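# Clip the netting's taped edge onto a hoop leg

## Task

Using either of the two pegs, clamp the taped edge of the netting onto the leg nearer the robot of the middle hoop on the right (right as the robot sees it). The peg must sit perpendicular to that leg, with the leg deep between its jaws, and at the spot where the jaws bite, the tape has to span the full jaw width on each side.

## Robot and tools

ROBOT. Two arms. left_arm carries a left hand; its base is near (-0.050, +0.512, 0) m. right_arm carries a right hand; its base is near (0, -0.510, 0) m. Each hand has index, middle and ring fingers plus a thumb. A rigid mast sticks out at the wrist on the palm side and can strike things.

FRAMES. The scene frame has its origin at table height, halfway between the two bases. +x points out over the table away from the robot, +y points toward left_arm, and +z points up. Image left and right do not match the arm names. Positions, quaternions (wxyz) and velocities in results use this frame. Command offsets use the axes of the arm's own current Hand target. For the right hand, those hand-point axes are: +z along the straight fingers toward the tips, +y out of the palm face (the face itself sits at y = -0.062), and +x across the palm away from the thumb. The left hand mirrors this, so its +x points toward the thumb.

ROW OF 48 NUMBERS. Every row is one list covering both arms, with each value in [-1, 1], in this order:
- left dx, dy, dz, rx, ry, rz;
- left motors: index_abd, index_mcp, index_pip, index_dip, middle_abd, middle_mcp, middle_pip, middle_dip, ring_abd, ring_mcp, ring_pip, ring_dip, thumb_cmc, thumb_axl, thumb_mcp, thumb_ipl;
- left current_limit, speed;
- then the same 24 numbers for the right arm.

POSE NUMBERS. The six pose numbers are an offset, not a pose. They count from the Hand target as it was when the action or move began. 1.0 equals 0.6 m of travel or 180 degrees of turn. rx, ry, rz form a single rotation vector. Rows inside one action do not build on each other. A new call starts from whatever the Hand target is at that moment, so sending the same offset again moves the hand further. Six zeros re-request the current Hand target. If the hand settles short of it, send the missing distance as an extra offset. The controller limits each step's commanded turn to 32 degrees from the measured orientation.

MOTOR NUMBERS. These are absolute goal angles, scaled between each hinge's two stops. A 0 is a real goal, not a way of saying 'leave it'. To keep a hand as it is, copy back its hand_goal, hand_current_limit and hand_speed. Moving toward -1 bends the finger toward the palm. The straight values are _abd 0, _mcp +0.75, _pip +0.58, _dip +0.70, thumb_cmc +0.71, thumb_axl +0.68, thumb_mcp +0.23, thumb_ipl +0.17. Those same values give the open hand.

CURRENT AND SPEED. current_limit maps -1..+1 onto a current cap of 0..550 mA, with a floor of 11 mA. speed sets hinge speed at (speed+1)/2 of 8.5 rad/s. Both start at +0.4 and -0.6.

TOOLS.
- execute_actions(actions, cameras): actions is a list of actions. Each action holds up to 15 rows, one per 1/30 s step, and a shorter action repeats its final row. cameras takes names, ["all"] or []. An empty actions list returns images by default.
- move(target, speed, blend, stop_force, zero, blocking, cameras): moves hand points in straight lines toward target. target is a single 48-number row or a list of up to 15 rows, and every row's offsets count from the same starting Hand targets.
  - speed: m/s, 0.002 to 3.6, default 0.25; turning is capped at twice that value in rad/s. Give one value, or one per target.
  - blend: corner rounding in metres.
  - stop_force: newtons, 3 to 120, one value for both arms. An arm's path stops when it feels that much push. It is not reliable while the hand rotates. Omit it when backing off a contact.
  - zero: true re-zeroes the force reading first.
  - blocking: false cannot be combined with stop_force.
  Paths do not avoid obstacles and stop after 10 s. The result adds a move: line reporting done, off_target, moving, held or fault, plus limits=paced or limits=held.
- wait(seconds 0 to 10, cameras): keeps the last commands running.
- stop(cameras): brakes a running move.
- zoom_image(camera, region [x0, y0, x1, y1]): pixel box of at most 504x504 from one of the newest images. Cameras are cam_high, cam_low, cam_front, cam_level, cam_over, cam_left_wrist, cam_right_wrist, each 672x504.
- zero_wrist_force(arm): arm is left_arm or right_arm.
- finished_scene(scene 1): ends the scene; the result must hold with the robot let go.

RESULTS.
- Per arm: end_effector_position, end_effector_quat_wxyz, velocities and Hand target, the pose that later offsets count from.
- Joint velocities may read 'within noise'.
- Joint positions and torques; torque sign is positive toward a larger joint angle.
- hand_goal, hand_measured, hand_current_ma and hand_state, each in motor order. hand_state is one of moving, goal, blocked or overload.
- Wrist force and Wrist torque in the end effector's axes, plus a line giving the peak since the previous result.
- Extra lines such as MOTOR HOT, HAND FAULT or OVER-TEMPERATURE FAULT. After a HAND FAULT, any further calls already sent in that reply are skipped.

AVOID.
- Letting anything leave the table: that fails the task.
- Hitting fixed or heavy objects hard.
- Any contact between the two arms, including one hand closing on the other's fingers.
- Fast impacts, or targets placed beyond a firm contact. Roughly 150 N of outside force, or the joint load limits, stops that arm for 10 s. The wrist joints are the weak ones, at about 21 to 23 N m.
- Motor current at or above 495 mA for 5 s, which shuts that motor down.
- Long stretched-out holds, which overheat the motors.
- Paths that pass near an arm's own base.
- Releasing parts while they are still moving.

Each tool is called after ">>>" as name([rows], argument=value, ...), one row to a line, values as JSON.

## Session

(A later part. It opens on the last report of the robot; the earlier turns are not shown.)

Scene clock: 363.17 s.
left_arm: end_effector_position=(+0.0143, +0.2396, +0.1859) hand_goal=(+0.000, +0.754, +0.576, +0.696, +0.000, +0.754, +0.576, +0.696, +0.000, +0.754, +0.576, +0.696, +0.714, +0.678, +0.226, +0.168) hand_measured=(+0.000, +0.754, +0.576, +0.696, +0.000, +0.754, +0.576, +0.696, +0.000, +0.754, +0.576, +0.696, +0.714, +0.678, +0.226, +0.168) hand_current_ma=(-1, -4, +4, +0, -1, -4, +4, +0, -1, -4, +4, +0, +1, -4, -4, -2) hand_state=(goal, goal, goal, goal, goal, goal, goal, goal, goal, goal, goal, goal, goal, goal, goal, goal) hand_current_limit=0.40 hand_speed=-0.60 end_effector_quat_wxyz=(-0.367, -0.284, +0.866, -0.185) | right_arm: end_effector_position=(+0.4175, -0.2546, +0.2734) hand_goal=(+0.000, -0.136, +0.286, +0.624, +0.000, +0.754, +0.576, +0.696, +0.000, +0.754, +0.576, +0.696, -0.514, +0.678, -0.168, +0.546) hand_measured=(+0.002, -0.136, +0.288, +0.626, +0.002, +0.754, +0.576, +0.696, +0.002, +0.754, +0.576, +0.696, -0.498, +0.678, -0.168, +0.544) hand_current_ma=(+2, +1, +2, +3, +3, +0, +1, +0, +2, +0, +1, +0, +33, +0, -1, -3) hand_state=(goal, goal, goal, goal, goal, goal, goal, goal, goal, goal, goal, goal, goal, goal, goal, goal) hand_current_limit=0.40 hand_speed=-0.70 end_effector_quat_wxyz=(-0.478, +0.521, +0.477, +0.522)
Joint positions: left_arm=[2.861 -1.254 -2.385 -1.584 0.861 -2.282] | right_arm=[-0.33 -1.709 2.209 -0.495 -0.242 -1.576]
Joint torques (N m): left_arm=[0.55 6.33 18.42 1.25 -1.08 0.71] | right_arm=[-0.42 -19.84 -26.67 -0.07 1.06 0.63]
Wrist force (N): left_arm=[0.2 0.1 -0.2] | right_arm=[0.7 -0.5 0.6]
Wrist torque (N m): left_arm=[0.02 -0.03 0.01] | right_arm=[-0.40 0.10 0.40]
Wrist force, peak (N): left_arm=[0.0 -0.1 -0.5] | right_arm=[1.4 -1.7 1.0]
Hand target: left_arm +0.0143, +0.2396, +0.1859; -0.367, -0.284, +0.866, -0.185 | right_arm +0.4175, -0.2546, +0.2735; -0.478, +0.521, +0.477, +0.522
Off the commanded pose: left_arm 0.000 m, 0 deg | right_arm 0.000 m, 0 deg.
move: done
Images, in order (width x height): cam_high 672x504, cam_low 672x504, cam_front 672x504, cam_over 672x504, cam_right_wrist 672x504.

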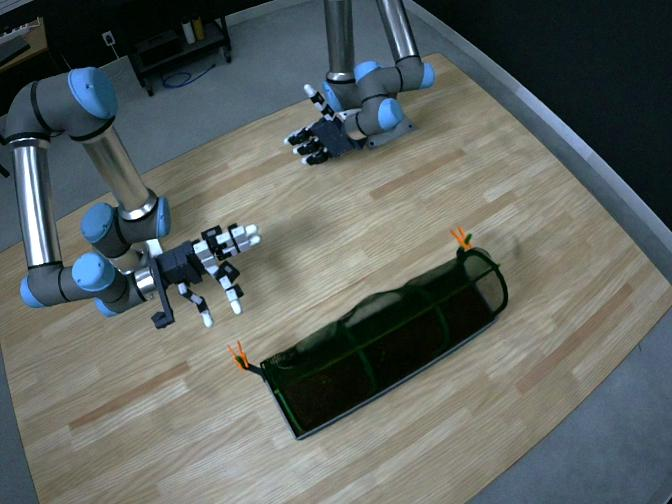

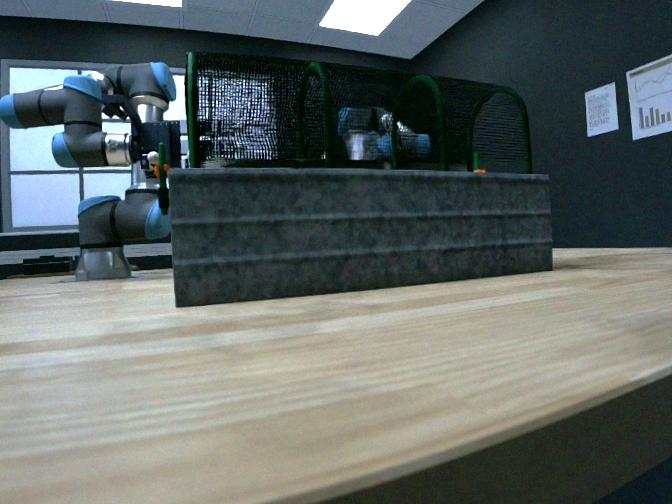

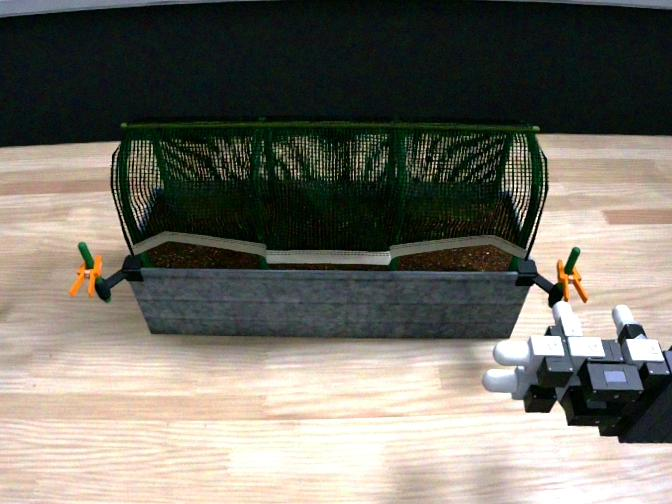

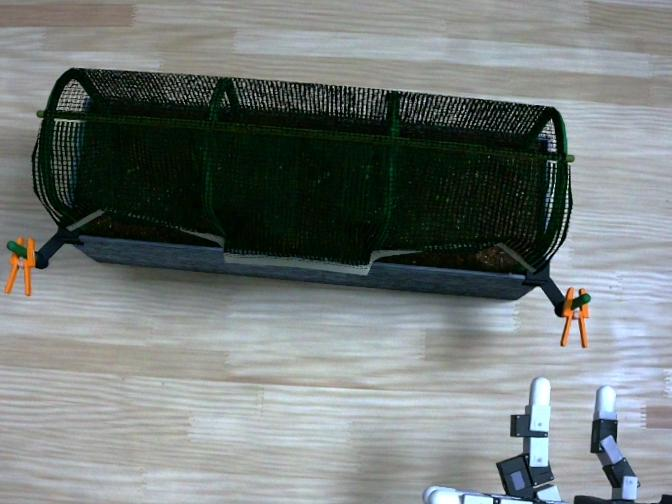

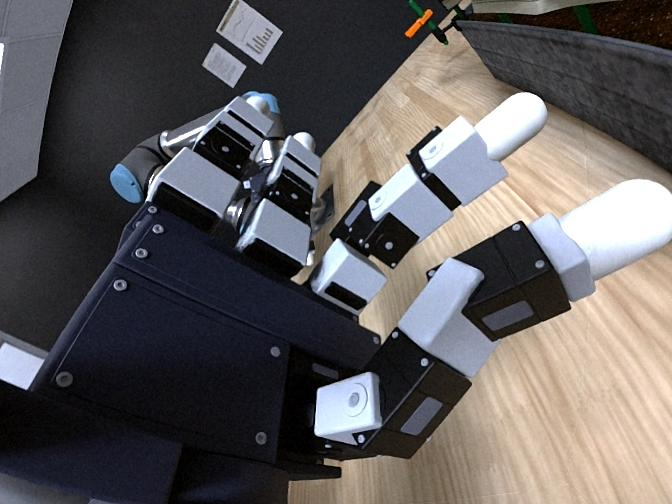

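>>> move(target=[0,0,0,0,0,0, 0,0.754,0.576,0.696,0,0.754,0.576,0.696,0,0.754,0.576,0.696,0.714,0.678,0.226,0.168,0.4,-0.6, -0.0383,0.04,0,0,0,0, 0,-0.137,0.285,0.623,0,0.754,0.576,0.696,0,0.754,0.576,0.696,-0.514,0.678,-0.169,0.546,0.4,-0.7], speed=0.12, cameras=["cam_front","cam_over","cam_low","cam_right_wrist"])

>>> zoom_image(camera="cam_over", region=[510, 260, 630, 400])

>>> zoom_image(camera="cam_front", region=[510, 230, 640, 350])

>>> zoom_image(camera="cam_low", region=[110, 120, 230, 220])

>>> zoom_image(camera="cam_right_wrist", region=[370, 0, 672, 300])

Scene clock: 397.87 s.
left_arm: end_effector_position=(+0.0143, +0.2396, +0.1859) hand_goal=(+0.000, +0.754, +0.576, +0.696, +0.000, +0.754, +0.576, +0.696, +0.000, +0.754, +0.576, +0.696, +0.714, +0.678, +0.226, +0.168) hand_measured=(+0.000, +0.754, +0.576, +0.696, +0.000, +0.754, +0.576, +0.696, +0.000, +0.754, +0.576, +0.696, +0.714, +0.678, +0.226, +0.168) hand_current_ma=(-1, -4, +4, +0, -1, -4, +4, +0, -1, -4, +4, +0, +1, -4, -4, -2) hand_state=(goal, goal, goal, goal, goal, goal, goal, goal, goal, goal, goal, goal, goal, goal, goal, goal) hand_current_limit=0.40 hand_speed=-0.60 end_effector_quat_wxyz=(-0.367, -0.284, +0.866, -0.185) | right_arm: end_effector_position=(+0.4414, -0.2567, +0.2506) hand_goal=(+0.000, -0.136, +0.286, +0.624, +0.000, +0.754, +0.576, +0.696, +0.000, +0.754, +0.576, +0.696, -0.514, +0.678, -0.168, +0.546) hand_measured=(+0.002, -0.136, +0.288, +0.626, +0.002, +0.754, +0.576, +0.696, +0.002, +0.754, +0.576, +0.696, -0.498, +0.678, -0.168, +0.544) hand_current_ma=(+2, +0, +2, +3, +3, +0, +1, +0, +2, +0, +1, +0, +33, +0, -1, -3) hand_state=(goal, goal, goal, goal, goal, goal, goal, goal, goal, goal, goal, goal, goal, goal, goal, goal) hand_current_limit=0.40 hand_speed=-0.70 end_effector_quat_wxyz=(-0.478, +0.521, +0.477, +0.522)
Joint positions: left_arm=[2.861 -1.254 -2.385 -1.584 0.861 -2.282] | right_arm=[-0.311 -1.611 2.189 -0.574 -0.223 -1.576]
Joint torques (N m): left_arm=[0.17 7.36 18.74 1.11 -1.33 0.63] | right_arm=[-8.93 -17.91 -5.65 0.01 -0.91 0.93]
Wrist force (N): left_arm=[0.0 0.2 -0.3] | right_arm=[0.9 -0.1 0.7]
Wrist torque (N m): left_arm=[0.04 0.00 -0.01] | right_arm=[-0.38 0.09 0.45]
Wrist force, peak (N): left_arm=[-0.2 0.0 -0.7] | right_arm=[1.6 -1.0 0.9]
Hand target: left_arm +0.0143, +0.2396, +0.1859; -0.367, -0.284, +0.866, -0.185 | right_arm +0.4414, -0.2567, +0.2505; -0.478, +0.521, +0.477, +0.522
Off the commanded pose: left_arm 0.000 m, 0 deg | right_arm 0.000 m, 0 deg.
move: done
Images, in order (width x height): cam_low 672x504, cam_front 672x504, cam_over 672x504, cam_right_wrist 672x504.

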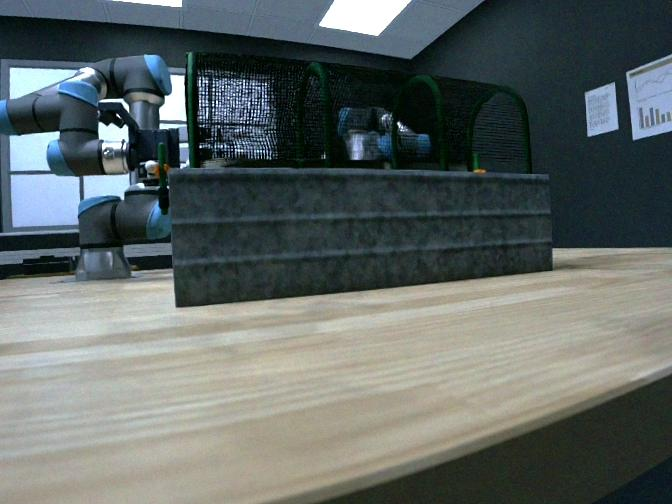

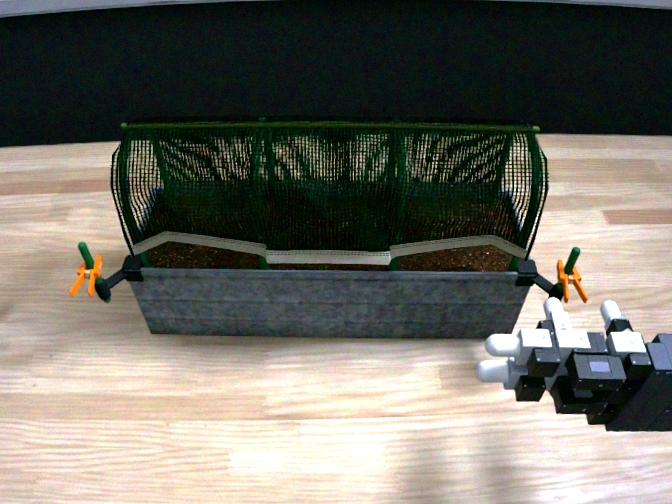

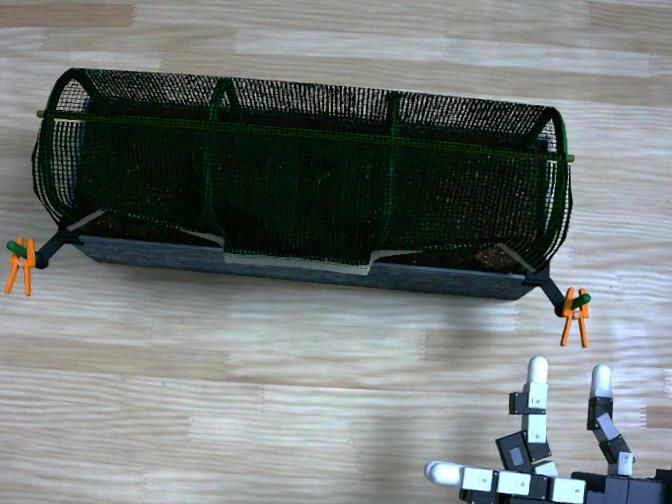

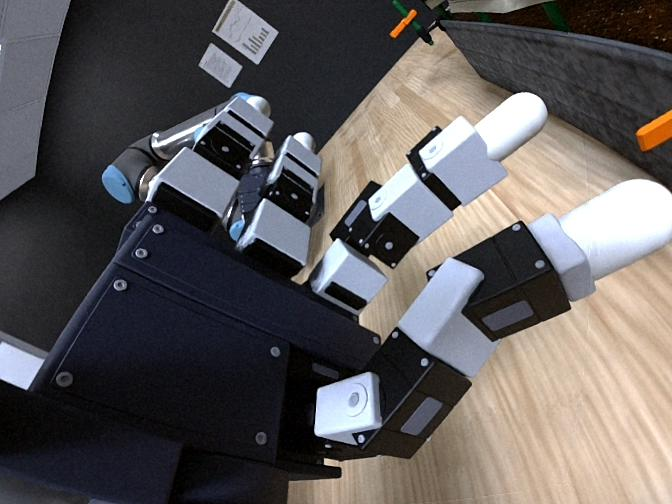

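Scaled by 3.600 from the camera's 672x504 image, which has a finer 960x720 frame.

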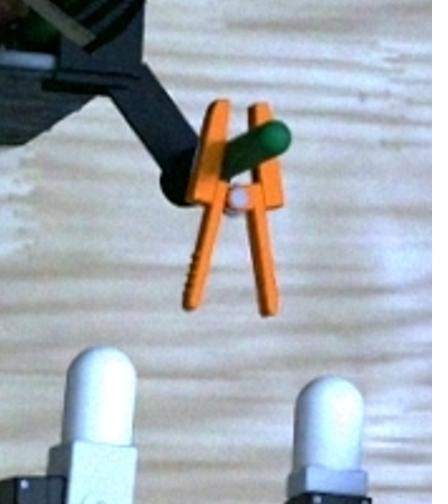

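Scaled by 3.877 from the camera's 672x504 image, which has a finer 960x720 frame.

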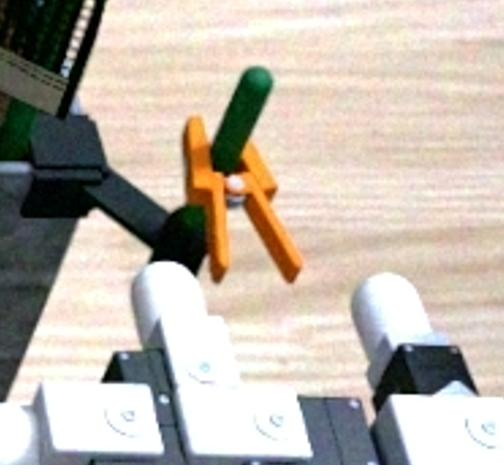

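Scaled by 4.200 from the camera's 672x504 image, which has a finer 960x720 frame.

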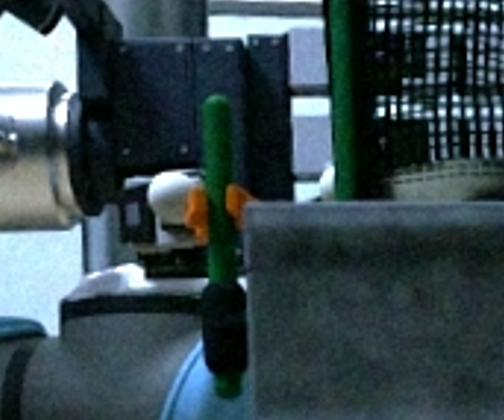

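Scaled by 1.669 from the camera's 672x504 image, which has a finer 960x720 frame.

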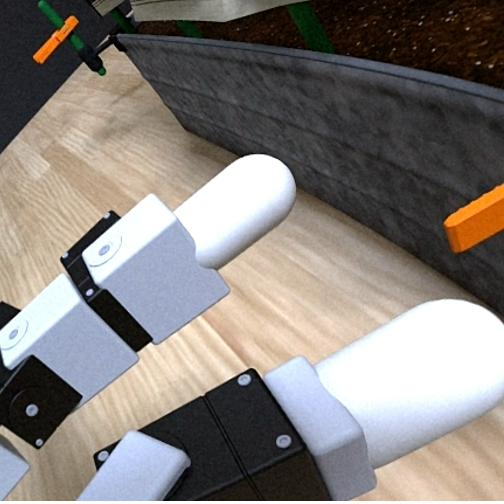

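>>> move(target=[0,0,0,0,0,0, 0,0.754,0.576,0.696,0,0.754,0.576,0.696,0,0.754,0.576,0.696,0.714,0.678,0.226,0.168,0.4,-0.6, -0.0083,0.0567,-0.0067,0,0,0, 0,-0.137,0.285,0.623,0,0.754,0.576,0.696,0,0.754,0.576,0.696,-0.514,0.678,-0.169,0.546,0.4,-0.7], speed=0.06, stop_force=8, cameras=["cam_front","cam_over","cam_low","cam_right_wrist"])

>>> zoom_image(camera="cam_over", region=[510, 260, 630, 400])

>>> zoom_image(camera="cam_front", region=[510, 230, 640, 350])

>>> zoom_image(camera="cam_low", region=[110, 120, 230, 220])

>>> zoom_image(camera="cam_right_wrist", region=[430, 50, 672, 290])

Scene clock: 429.93 s.
left_arm: end_effector_position=(+0.0143, +0.2396, +0.1859) hand_goal=(+0.000, +0.754, +0.576, +0.696, +0.000, +0.754, +0.576, +0.696, +0.000, +0.754, +0.576, +0.696, +0.714, +0.678, +0.226, +0.168) hand_measured=(+0.000, +0.754, +0.576, +0.696, +0.000, +0.754, +0.576, +0.696, +0.000, +0.754, +0.576, +0.696, +0.714, +0.678, +0.226, +0.168) hand_current_ma=(-1, -4, +4, +0, -1, -4, +4, +0, -1, -4, +4, +0, +1, -4, -4, -2) hand_state=(goal, goal, goal, goal, goal, goal, goal, goal, goal, goal, goal, goal, goal, goal, goal, goal) hand_current_limit=0.40 hand_speed=-0.60 end_effector_quat_wxyz=(-0.367, -0.284, +0.866, -0.185) | right_arm: end_effector_position=(+0.4750, -0.2637, +0.2455) hand_goal=(+0.000, -0.136, +0.286, +0.624, +0.000, +0.754, +0.576, +0.696, +0.000, +0.754, +0.576, +0.696, -0.514, +0.678, -0.168, +0.546) hand_measured=(+0.002, -0.136, +0.288, +0.626, +0.002, +0.754, +0.576, +0.696, +0.002, +0.754, +0.576, +0.696, -0.498, +0.678, -0.168, +0.544) hand_current_ma=(+2, +0, +2, +3, +3, +0, +1, +0, +2, +0, +1, +0, +33, +0, -1, -3) hand_state=(goal, goal, goal, goal, goal, goal, goal, goal, goal, goal, goal, goal, goal, goal, goal, goal) hand_current_limit=0.40 hand_speed=-0.70 end_effector_quat_wxyz=(-0.478, +0.521, +0.477, +0.522)
Joint positions: left_arm=[2.861 -1.254 -2.385 -1.584 0.861 -2.282] | right_arm=[-0.301 -1.52 2.113 -0.588 -0.213 -1.576]
Joint torques (N m): left_arm=[-0.35 7.6 19.12 1.45 -1.31 0.73] | right_arm=[-7.72 -28.46 -4.85 0.31 -0.77 -1.14]
Wrist force (N): left_arm=[-0.1 -0.1 -0.2] | right_arm=[0.7 -0.1 0.7]
Wrist torque (N m): left_arm=[0.00 0.01 -0.01] | right_arm=[-0.38 0.12 0.55]
Wrist force, peak (N): left_arm=[-0.1 -0.1 -0.5] | right_arm=[0.7 -1.2 1.0]
Hand target: left_arm +0.0143, +0.2396, +0.1859; -0.367, -0.284, +0.866, -0.185 | right_arm +0.4750, -0.2637, +0.2455; -0.478, +0.521, +0.477, +0.522
Off the commanded pose: left_arm 0.000 m, 0 deg | right_arm 0.000 m, 0 deg.
move: done
Images, in order (width x height): cam_low 672x504, cam_front 672x504, cam_over 672x504, cam_right_wrist 672x504.

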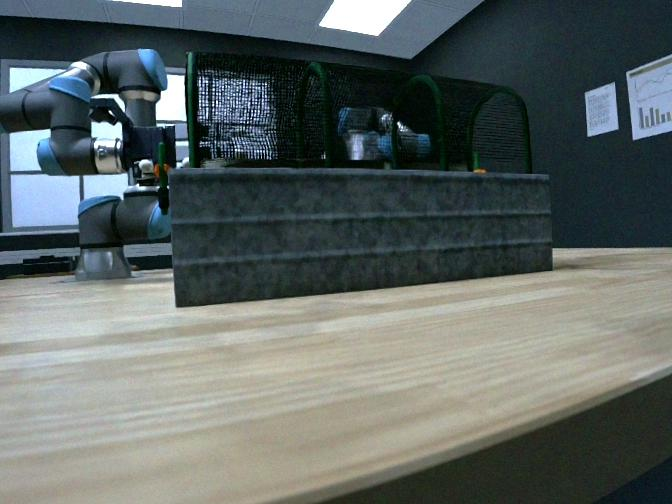

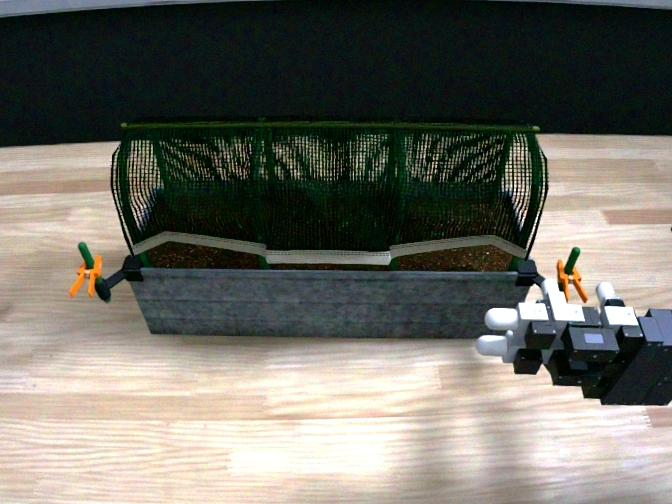

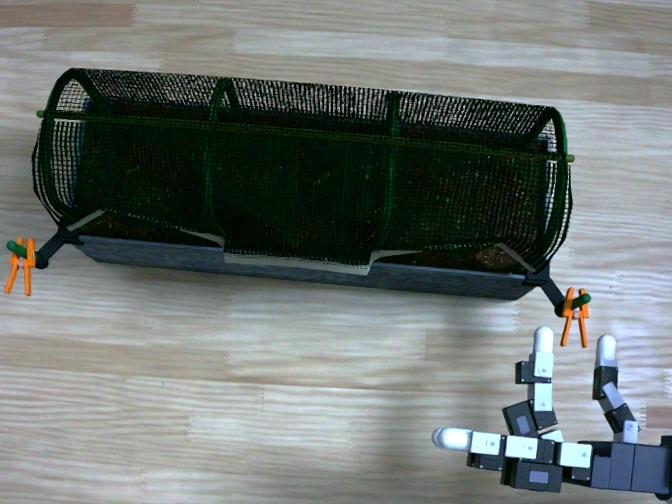

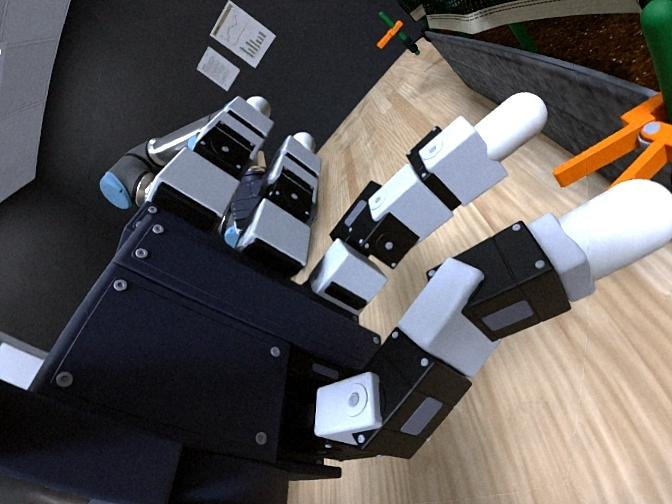

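Scaled by 3.600 from the camera's 672x504 image, which has a finer 960x720 frame.

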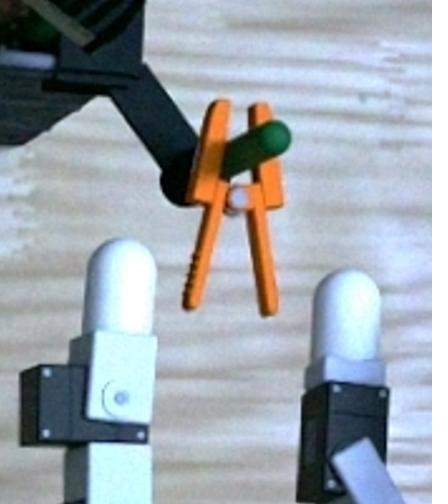

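Scaled by 3.877 from the camera's 672x504 image, which has a finer 960x720 frame.

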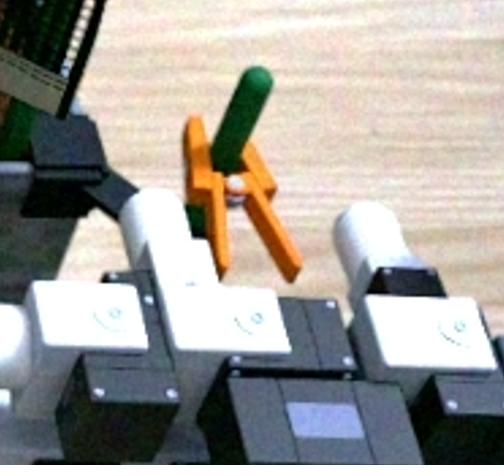

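Scaled by 4.200 from the camera's 672x504 image, which has a finer 960x720 frame.

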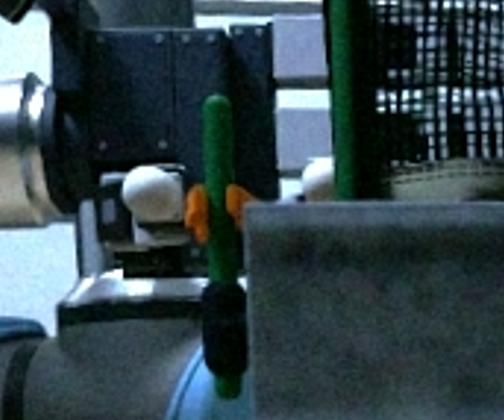

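Scaled by 2.083 from the camera's 672x504 image, which has a finer 960x720 frame.

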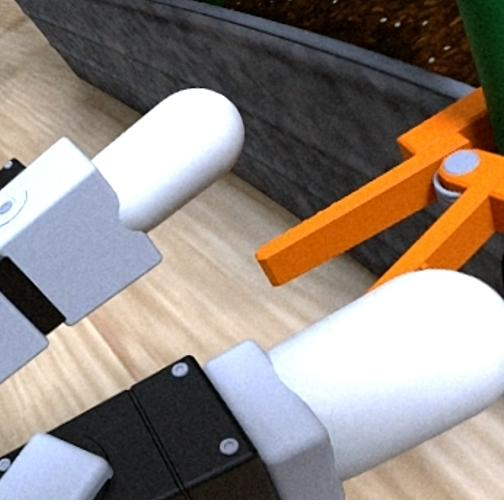

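>>> execute_actions(actions=[], cameras=["cam_level","cam_low","cam_right_wrist","cam_high"])

>>> zoom_image(camera="cam_level", region=[0, 250, 120, 390])

>>> zoom_image(camera="cam_right_wrist", region=[530, 0, 672, 240])

>>> zoom_image(camera="cam_low", region=[130, 130, 190, 210])

>>> zoom_image(camera="cam_high", region=[180, 300, 310, 400])

Scene clock: 469.03 s.
left_arm: end_effector_position=(+0.0143, +0.2396, +0.1859) hand_goal=(+0.000, +0.754, +0.576, +0.696, +0.000, +0.754, +0.576, +0.696, +0.000, +0.754, +0.576, +0.696, +0.714, +0.678, +0.226, +0.168) hand_measured=(+0.000, +0.754, +0.576, +0.696, +0.000, +0.754, +0.576, +0.696, +0.000, +0.754, +0.576, +0.696, +0.714, +0.678, +0.226, +0.168) hand_current_ma=(-1, -4, +4, +0, -1, -4, +4, +0, -1, -4, +4, +0, +1, -4, -4, -2) hand_state=(goal, goal, goal, goal, goal, goal, goal, goal, goal, goal, goal, goal, goal, goal, goal, goal) hand_current_limit=0.40 hand_speed=-0.60 end_effector_quat_wxyz=(-0.367, -0.284, +0.866, -0.185) | right_arm: end_effector_position=(+0.4750, -0.2637, +0.2455) hand_goal=(+0.000, -0.136, +0.286, +0.624, +0.000, +0.754, +0.576, +0.696, +0.000, +0.754, +0.576, +0.696, -0.514, +0.678, -0.168, +0.546) hand_measured=(+0.002, -0.136, +0.288, +0.626, +0.002, +0.754, +0.576, +0.696, +0.002, +0.754, +0.576, +0.696, -0.498, +0.678, -0.168, +0.544) hand_current_ma=(+2, +0, +2, +3, +3, +0, +1, +0, +2, +0, +1, +0, +33, +0, -1, -3) hand_state=(goal, goal, goal, goal, goal, goal, goal, goal, goal, goal, goal, goal, goal, goal, goal, goal) hand_current_limit=0.40 hand_speed=-0.70 end_effector_quat_wxyz=(-0.478, +0.521, +0.477, +0.522)
Joint positions: left_arm=[2.861 -1.254 -2.385 -1.584 0.861 -2.282] | right_arm=[-0.301 -1.52 2.113 -0.588 -0.213 -1.576]
Joint velocities: within noise
Joint torques (N m): left_arm=[-0.15 7.69 18.84 1.29 -1.24 0.73] | right_arm=[-8.07 -29.85 -4.47 -0.65 -0.71 1.2]
Wrist force (N): left_arm=[-0.1 0.1 -0.2] | right_arm=[0.8 -0.3 0.5]
Wrist torque (N m): left_arm=[0.02 0.01 -0.01] | right_arm=[-0.38 0.12 0.55]
Wrist force, peak (N): left_arm=[-0.2 0.0 -0.5] | right_arm=[0.9 -0.3 0.7]
Hand target: left_arm +0.0143, +0.2396, +0.1859; -0.367, -0.284, +0.866, -0.185 | right_arm +0.4750, -0.2637, +0.2455; -0.478, +0.521, +0.477, +0.522
Off the commanded pose: left_arm 0.000 m, 0 deg | right_arm 0.000 m, 0 deg.
Images, in order (width x height): cam_high 672x504, cam_low 672x504, cam_level 672x504, cam_right_wrist 672x504.

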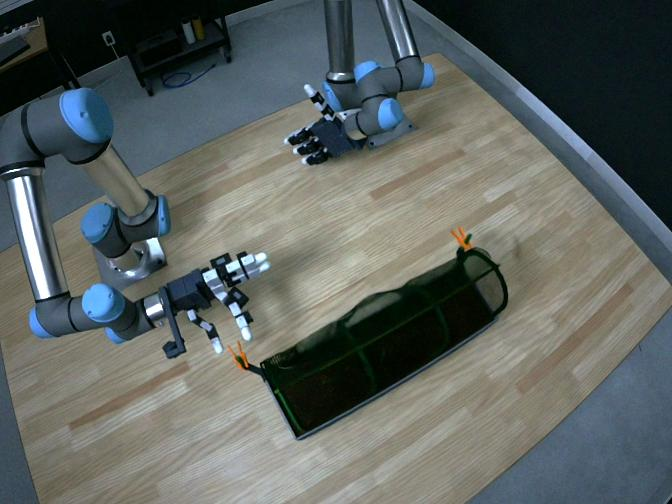

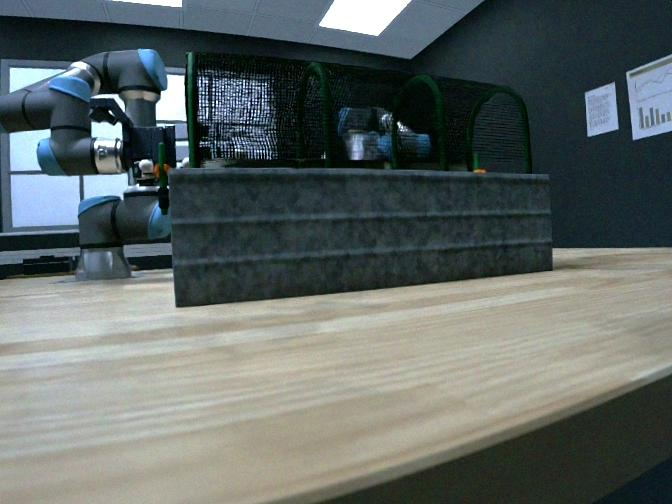

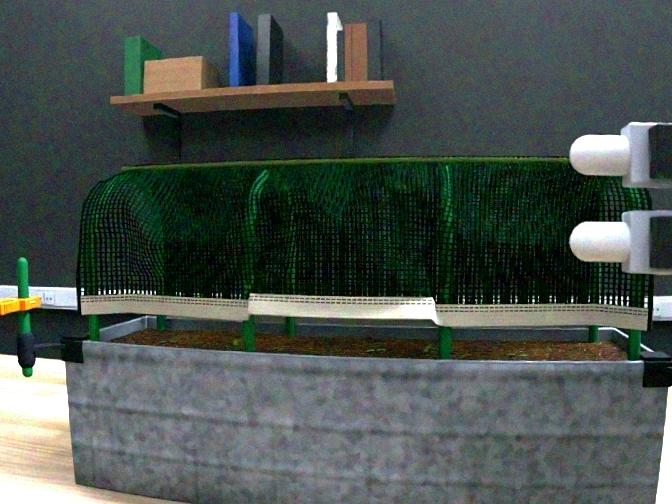

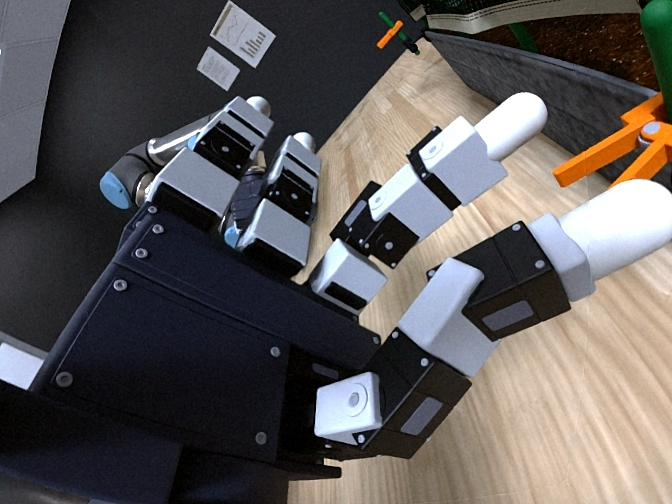

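Scaled by 3.600 from the camera's 672x504 image, which has a finer 960x720 frame.

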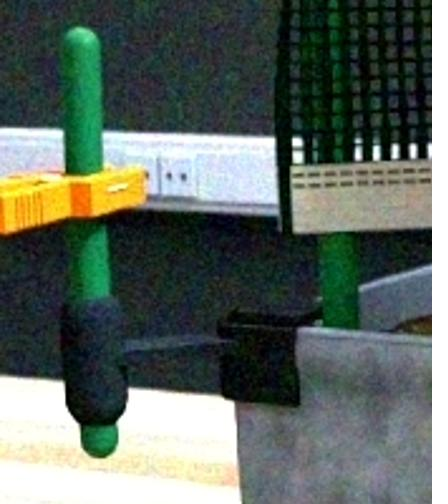

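Scaled by 2.100 from the camera's 672x504 image, which has a finer 960x720 frame.

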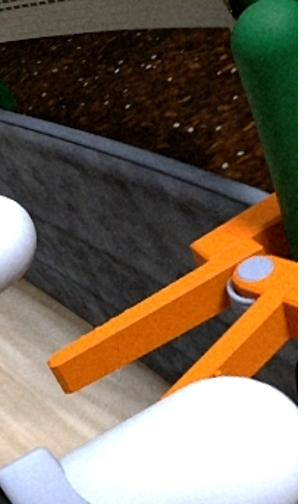

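Scaled by 6.300 from the camera's 672x504 image, which has a finer 960x720 frame.

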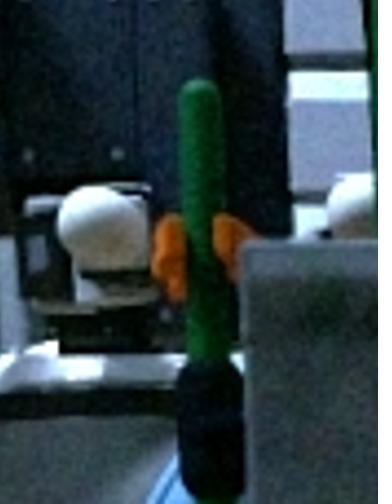

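Scaled by 3.877 from the camera's 672x504 image, which has a finer 960x720 frame.

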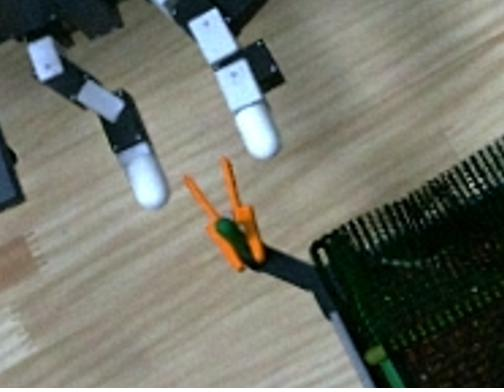

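>>> move(target=[0,0,0,0,0,0, 0,0.754,0.576,0.696,0,0.754,0.576,0.696,0,0.754,0.576,0.696,0.714,0.678,0.226,0.168,0.4,-0.6, -0.0233,0,-0.005,0,0,0, 0,-0.137,0.285,0.623,0,0.754,0.576,0.696,0,0.754,0.576,0.696,-0.514,0.678,-0.169,0.546,0.4,-0.7], speed=0.05, stop_force=8, cameras=["cam_front","cam_over","cam_low","cam_right_wrist"])

>>> zoom_image(camera="cam_over", region=[510, 260, 630, 400])

>>> zoom_image(camera="cam_front", region=[510, 230, 640, 350])

>>> zoom_image(camera="cam_low", region=[130, 130, 190, 210])

>>> zoom_image(camera="cam_right_wrist", region=[430, 50, 672, 290])

Scene clock: 508.83 s.
left_arm: end_effector_position=(+0.0143, +0.2396, +0.1859) hand_goal=(+0.000, +0.754, +0.576, +0.696, +0.000, +0.754, +0.576, +0.696, +0.000, +0.754, +0.576, +0.696, +0.714, +0.678, +0.226, +0.168) hand_measured=(+0.000, +0.754, +0.576, +0.696, +0.000, +0.754, +0.576, +0.696, +0.000, +0.754, +0.576, +0.696, +0.714, +0.678, +0.226, +0.168) hand_current_ma=(-1, -4, +4, +0, -1, -4, +4, +0, -1, -4, +4, +0, +1, -4, -4, -2) hand_state=(goal, goal, goal, goal, goal, goal, goal, goal, goal, goal, goal, goal, goal, goal, goal, goal) hand_current_limit=0.40 hand_speed=-0.60 end_effector_quat_wxyz=(-0.367, -0.284, +0.866, -0.185) | right_arm: end_effector_position=(+0.4747, -0.2667, +0.2315) hand_goal=(+0.000, -0.136, +0.286, +0.624, +0.000, +0.754, +0.576, +0.696, +0.000, +0.754, +0.576, +0.696, -0.514, +0.678, -0.168, +0.546) hand_measured=(+0.002, -0.136, +0.288, +0.626, +0.002, +0.754, +0.576, +0.696, +0.002, +0.754, +0.576, +0.696, -0.498, +0.678, -0.168, +0.544) hand_current_ma=(+2, +0, +2, +3, +3, +0, +1, +0, +2, +0, +1, +0, +33, +0, -1, -3) hand_state=(goal, goal, goal, goal, goal, goal, goal, goal, goal, goal, goal, goal, goal, goal, goal, goal) hand_current_limit=0.40 hand_speed=-0.70 end_effector_quat_wxyz=(-0.478, +0.521, +0.477, +0.522)
Joint positions: left_arm=[2.861 -1.254 -2.385 -1.584 0.861 -2.282] | right_arm=[-0.309 -1.498 2.134 -0.63 -0.221 -1.576]
Joint torques (N m): left_arm=[-0.73 7.24 19.42 1.29 -1.29 0.86] | right_arm=[10.84 -30.52 -24.8 -0.27 0.9 -1.94]
Wrist force (N): left_arm=[0.0 0.2 -0.4] | right_arm=[0.8 -0.2 0.6]
Wrist torque (N m): left_arm=[0.05 -0.02 0.01] | right_arm=[-0.37 0.11 0.45]
Wrist force, peak (N): left_arm=[-0.2 0.4 -0.5] | right_arm=[1.4 -0.2 0.4]
Hand target: left_arm +0.0143, +0.2396, +0.1859; -0.367, -0.284, +0.866, -0.185 | right_arm +0.4747, -0.2667, +0.2315; -0.478, +0.521, +0.477, +0.522
Off the commanded pose: left_arm 0.000 m, 0 deg | right_arm 0.000 m, 0 deg.
move: done
Images, in order (width x height): cam_low 672x504, cam_front 672x504, cam_over 672x504, cam_right_wrist 672x504.

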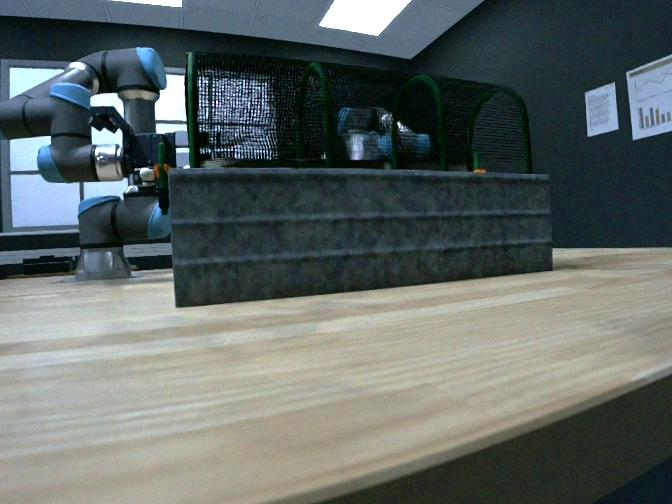

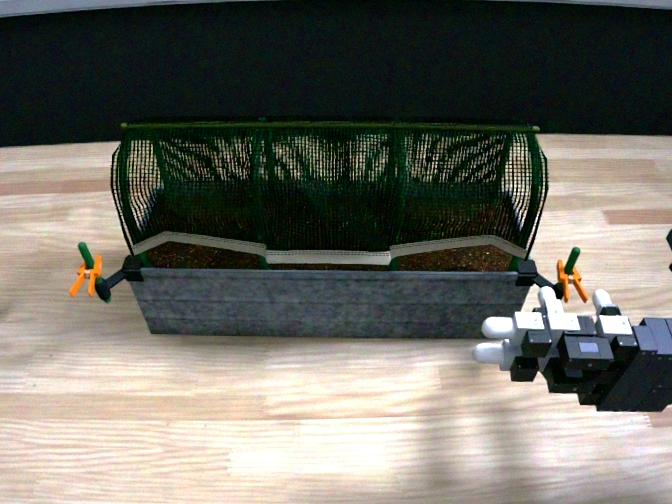

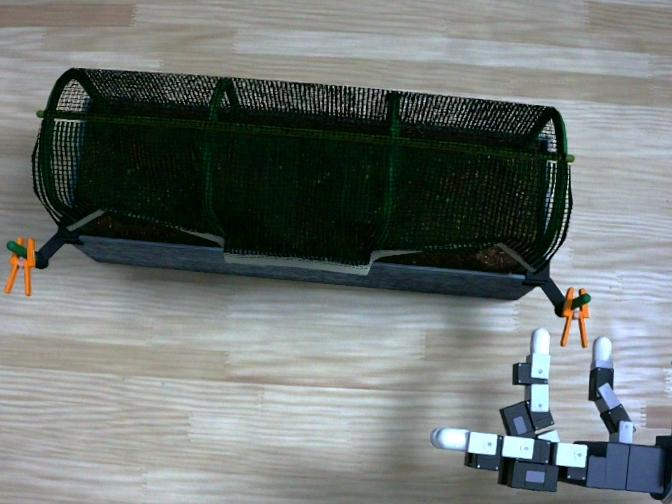

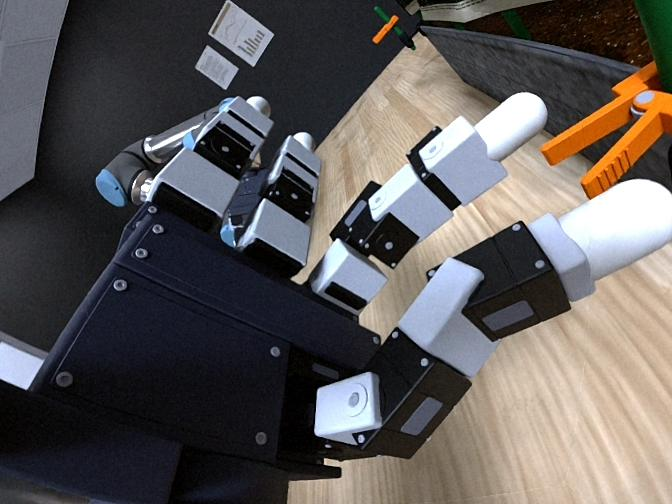

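Scaled by 3.600 from the camera's 672x504 image, which has a finer 960x720 frame.

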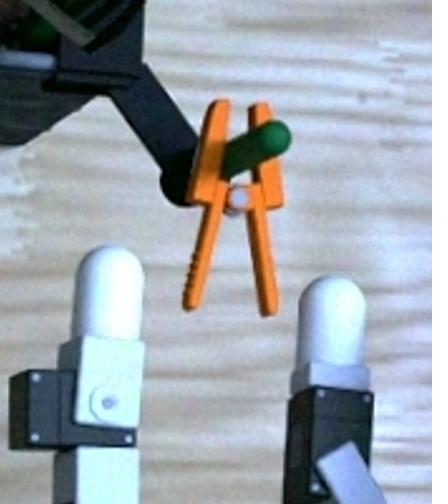

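Scaled by 3.877 from the camera's 672x504 image, which has a finer 960x720 frame.

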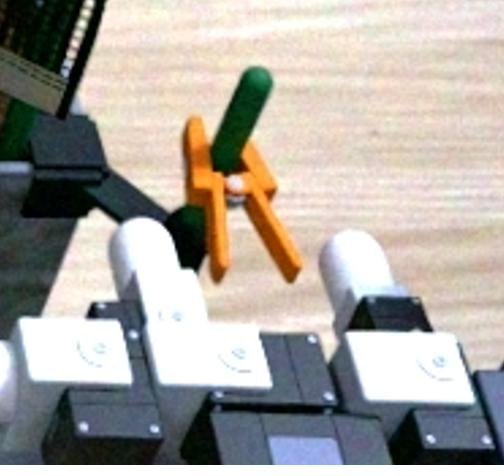

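Scaled by 6.300 from the camera's 672x504 image, which has a finer 960x720 frame.

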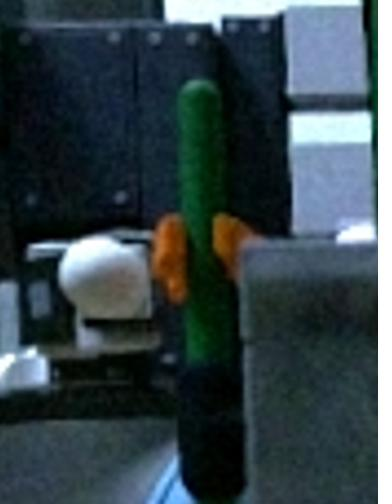

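Scaled by 2.083 from the camera's 672x504 image, which has a finer 960x720 frame.

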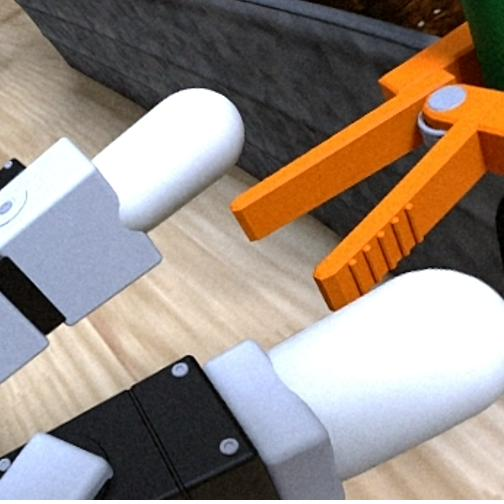

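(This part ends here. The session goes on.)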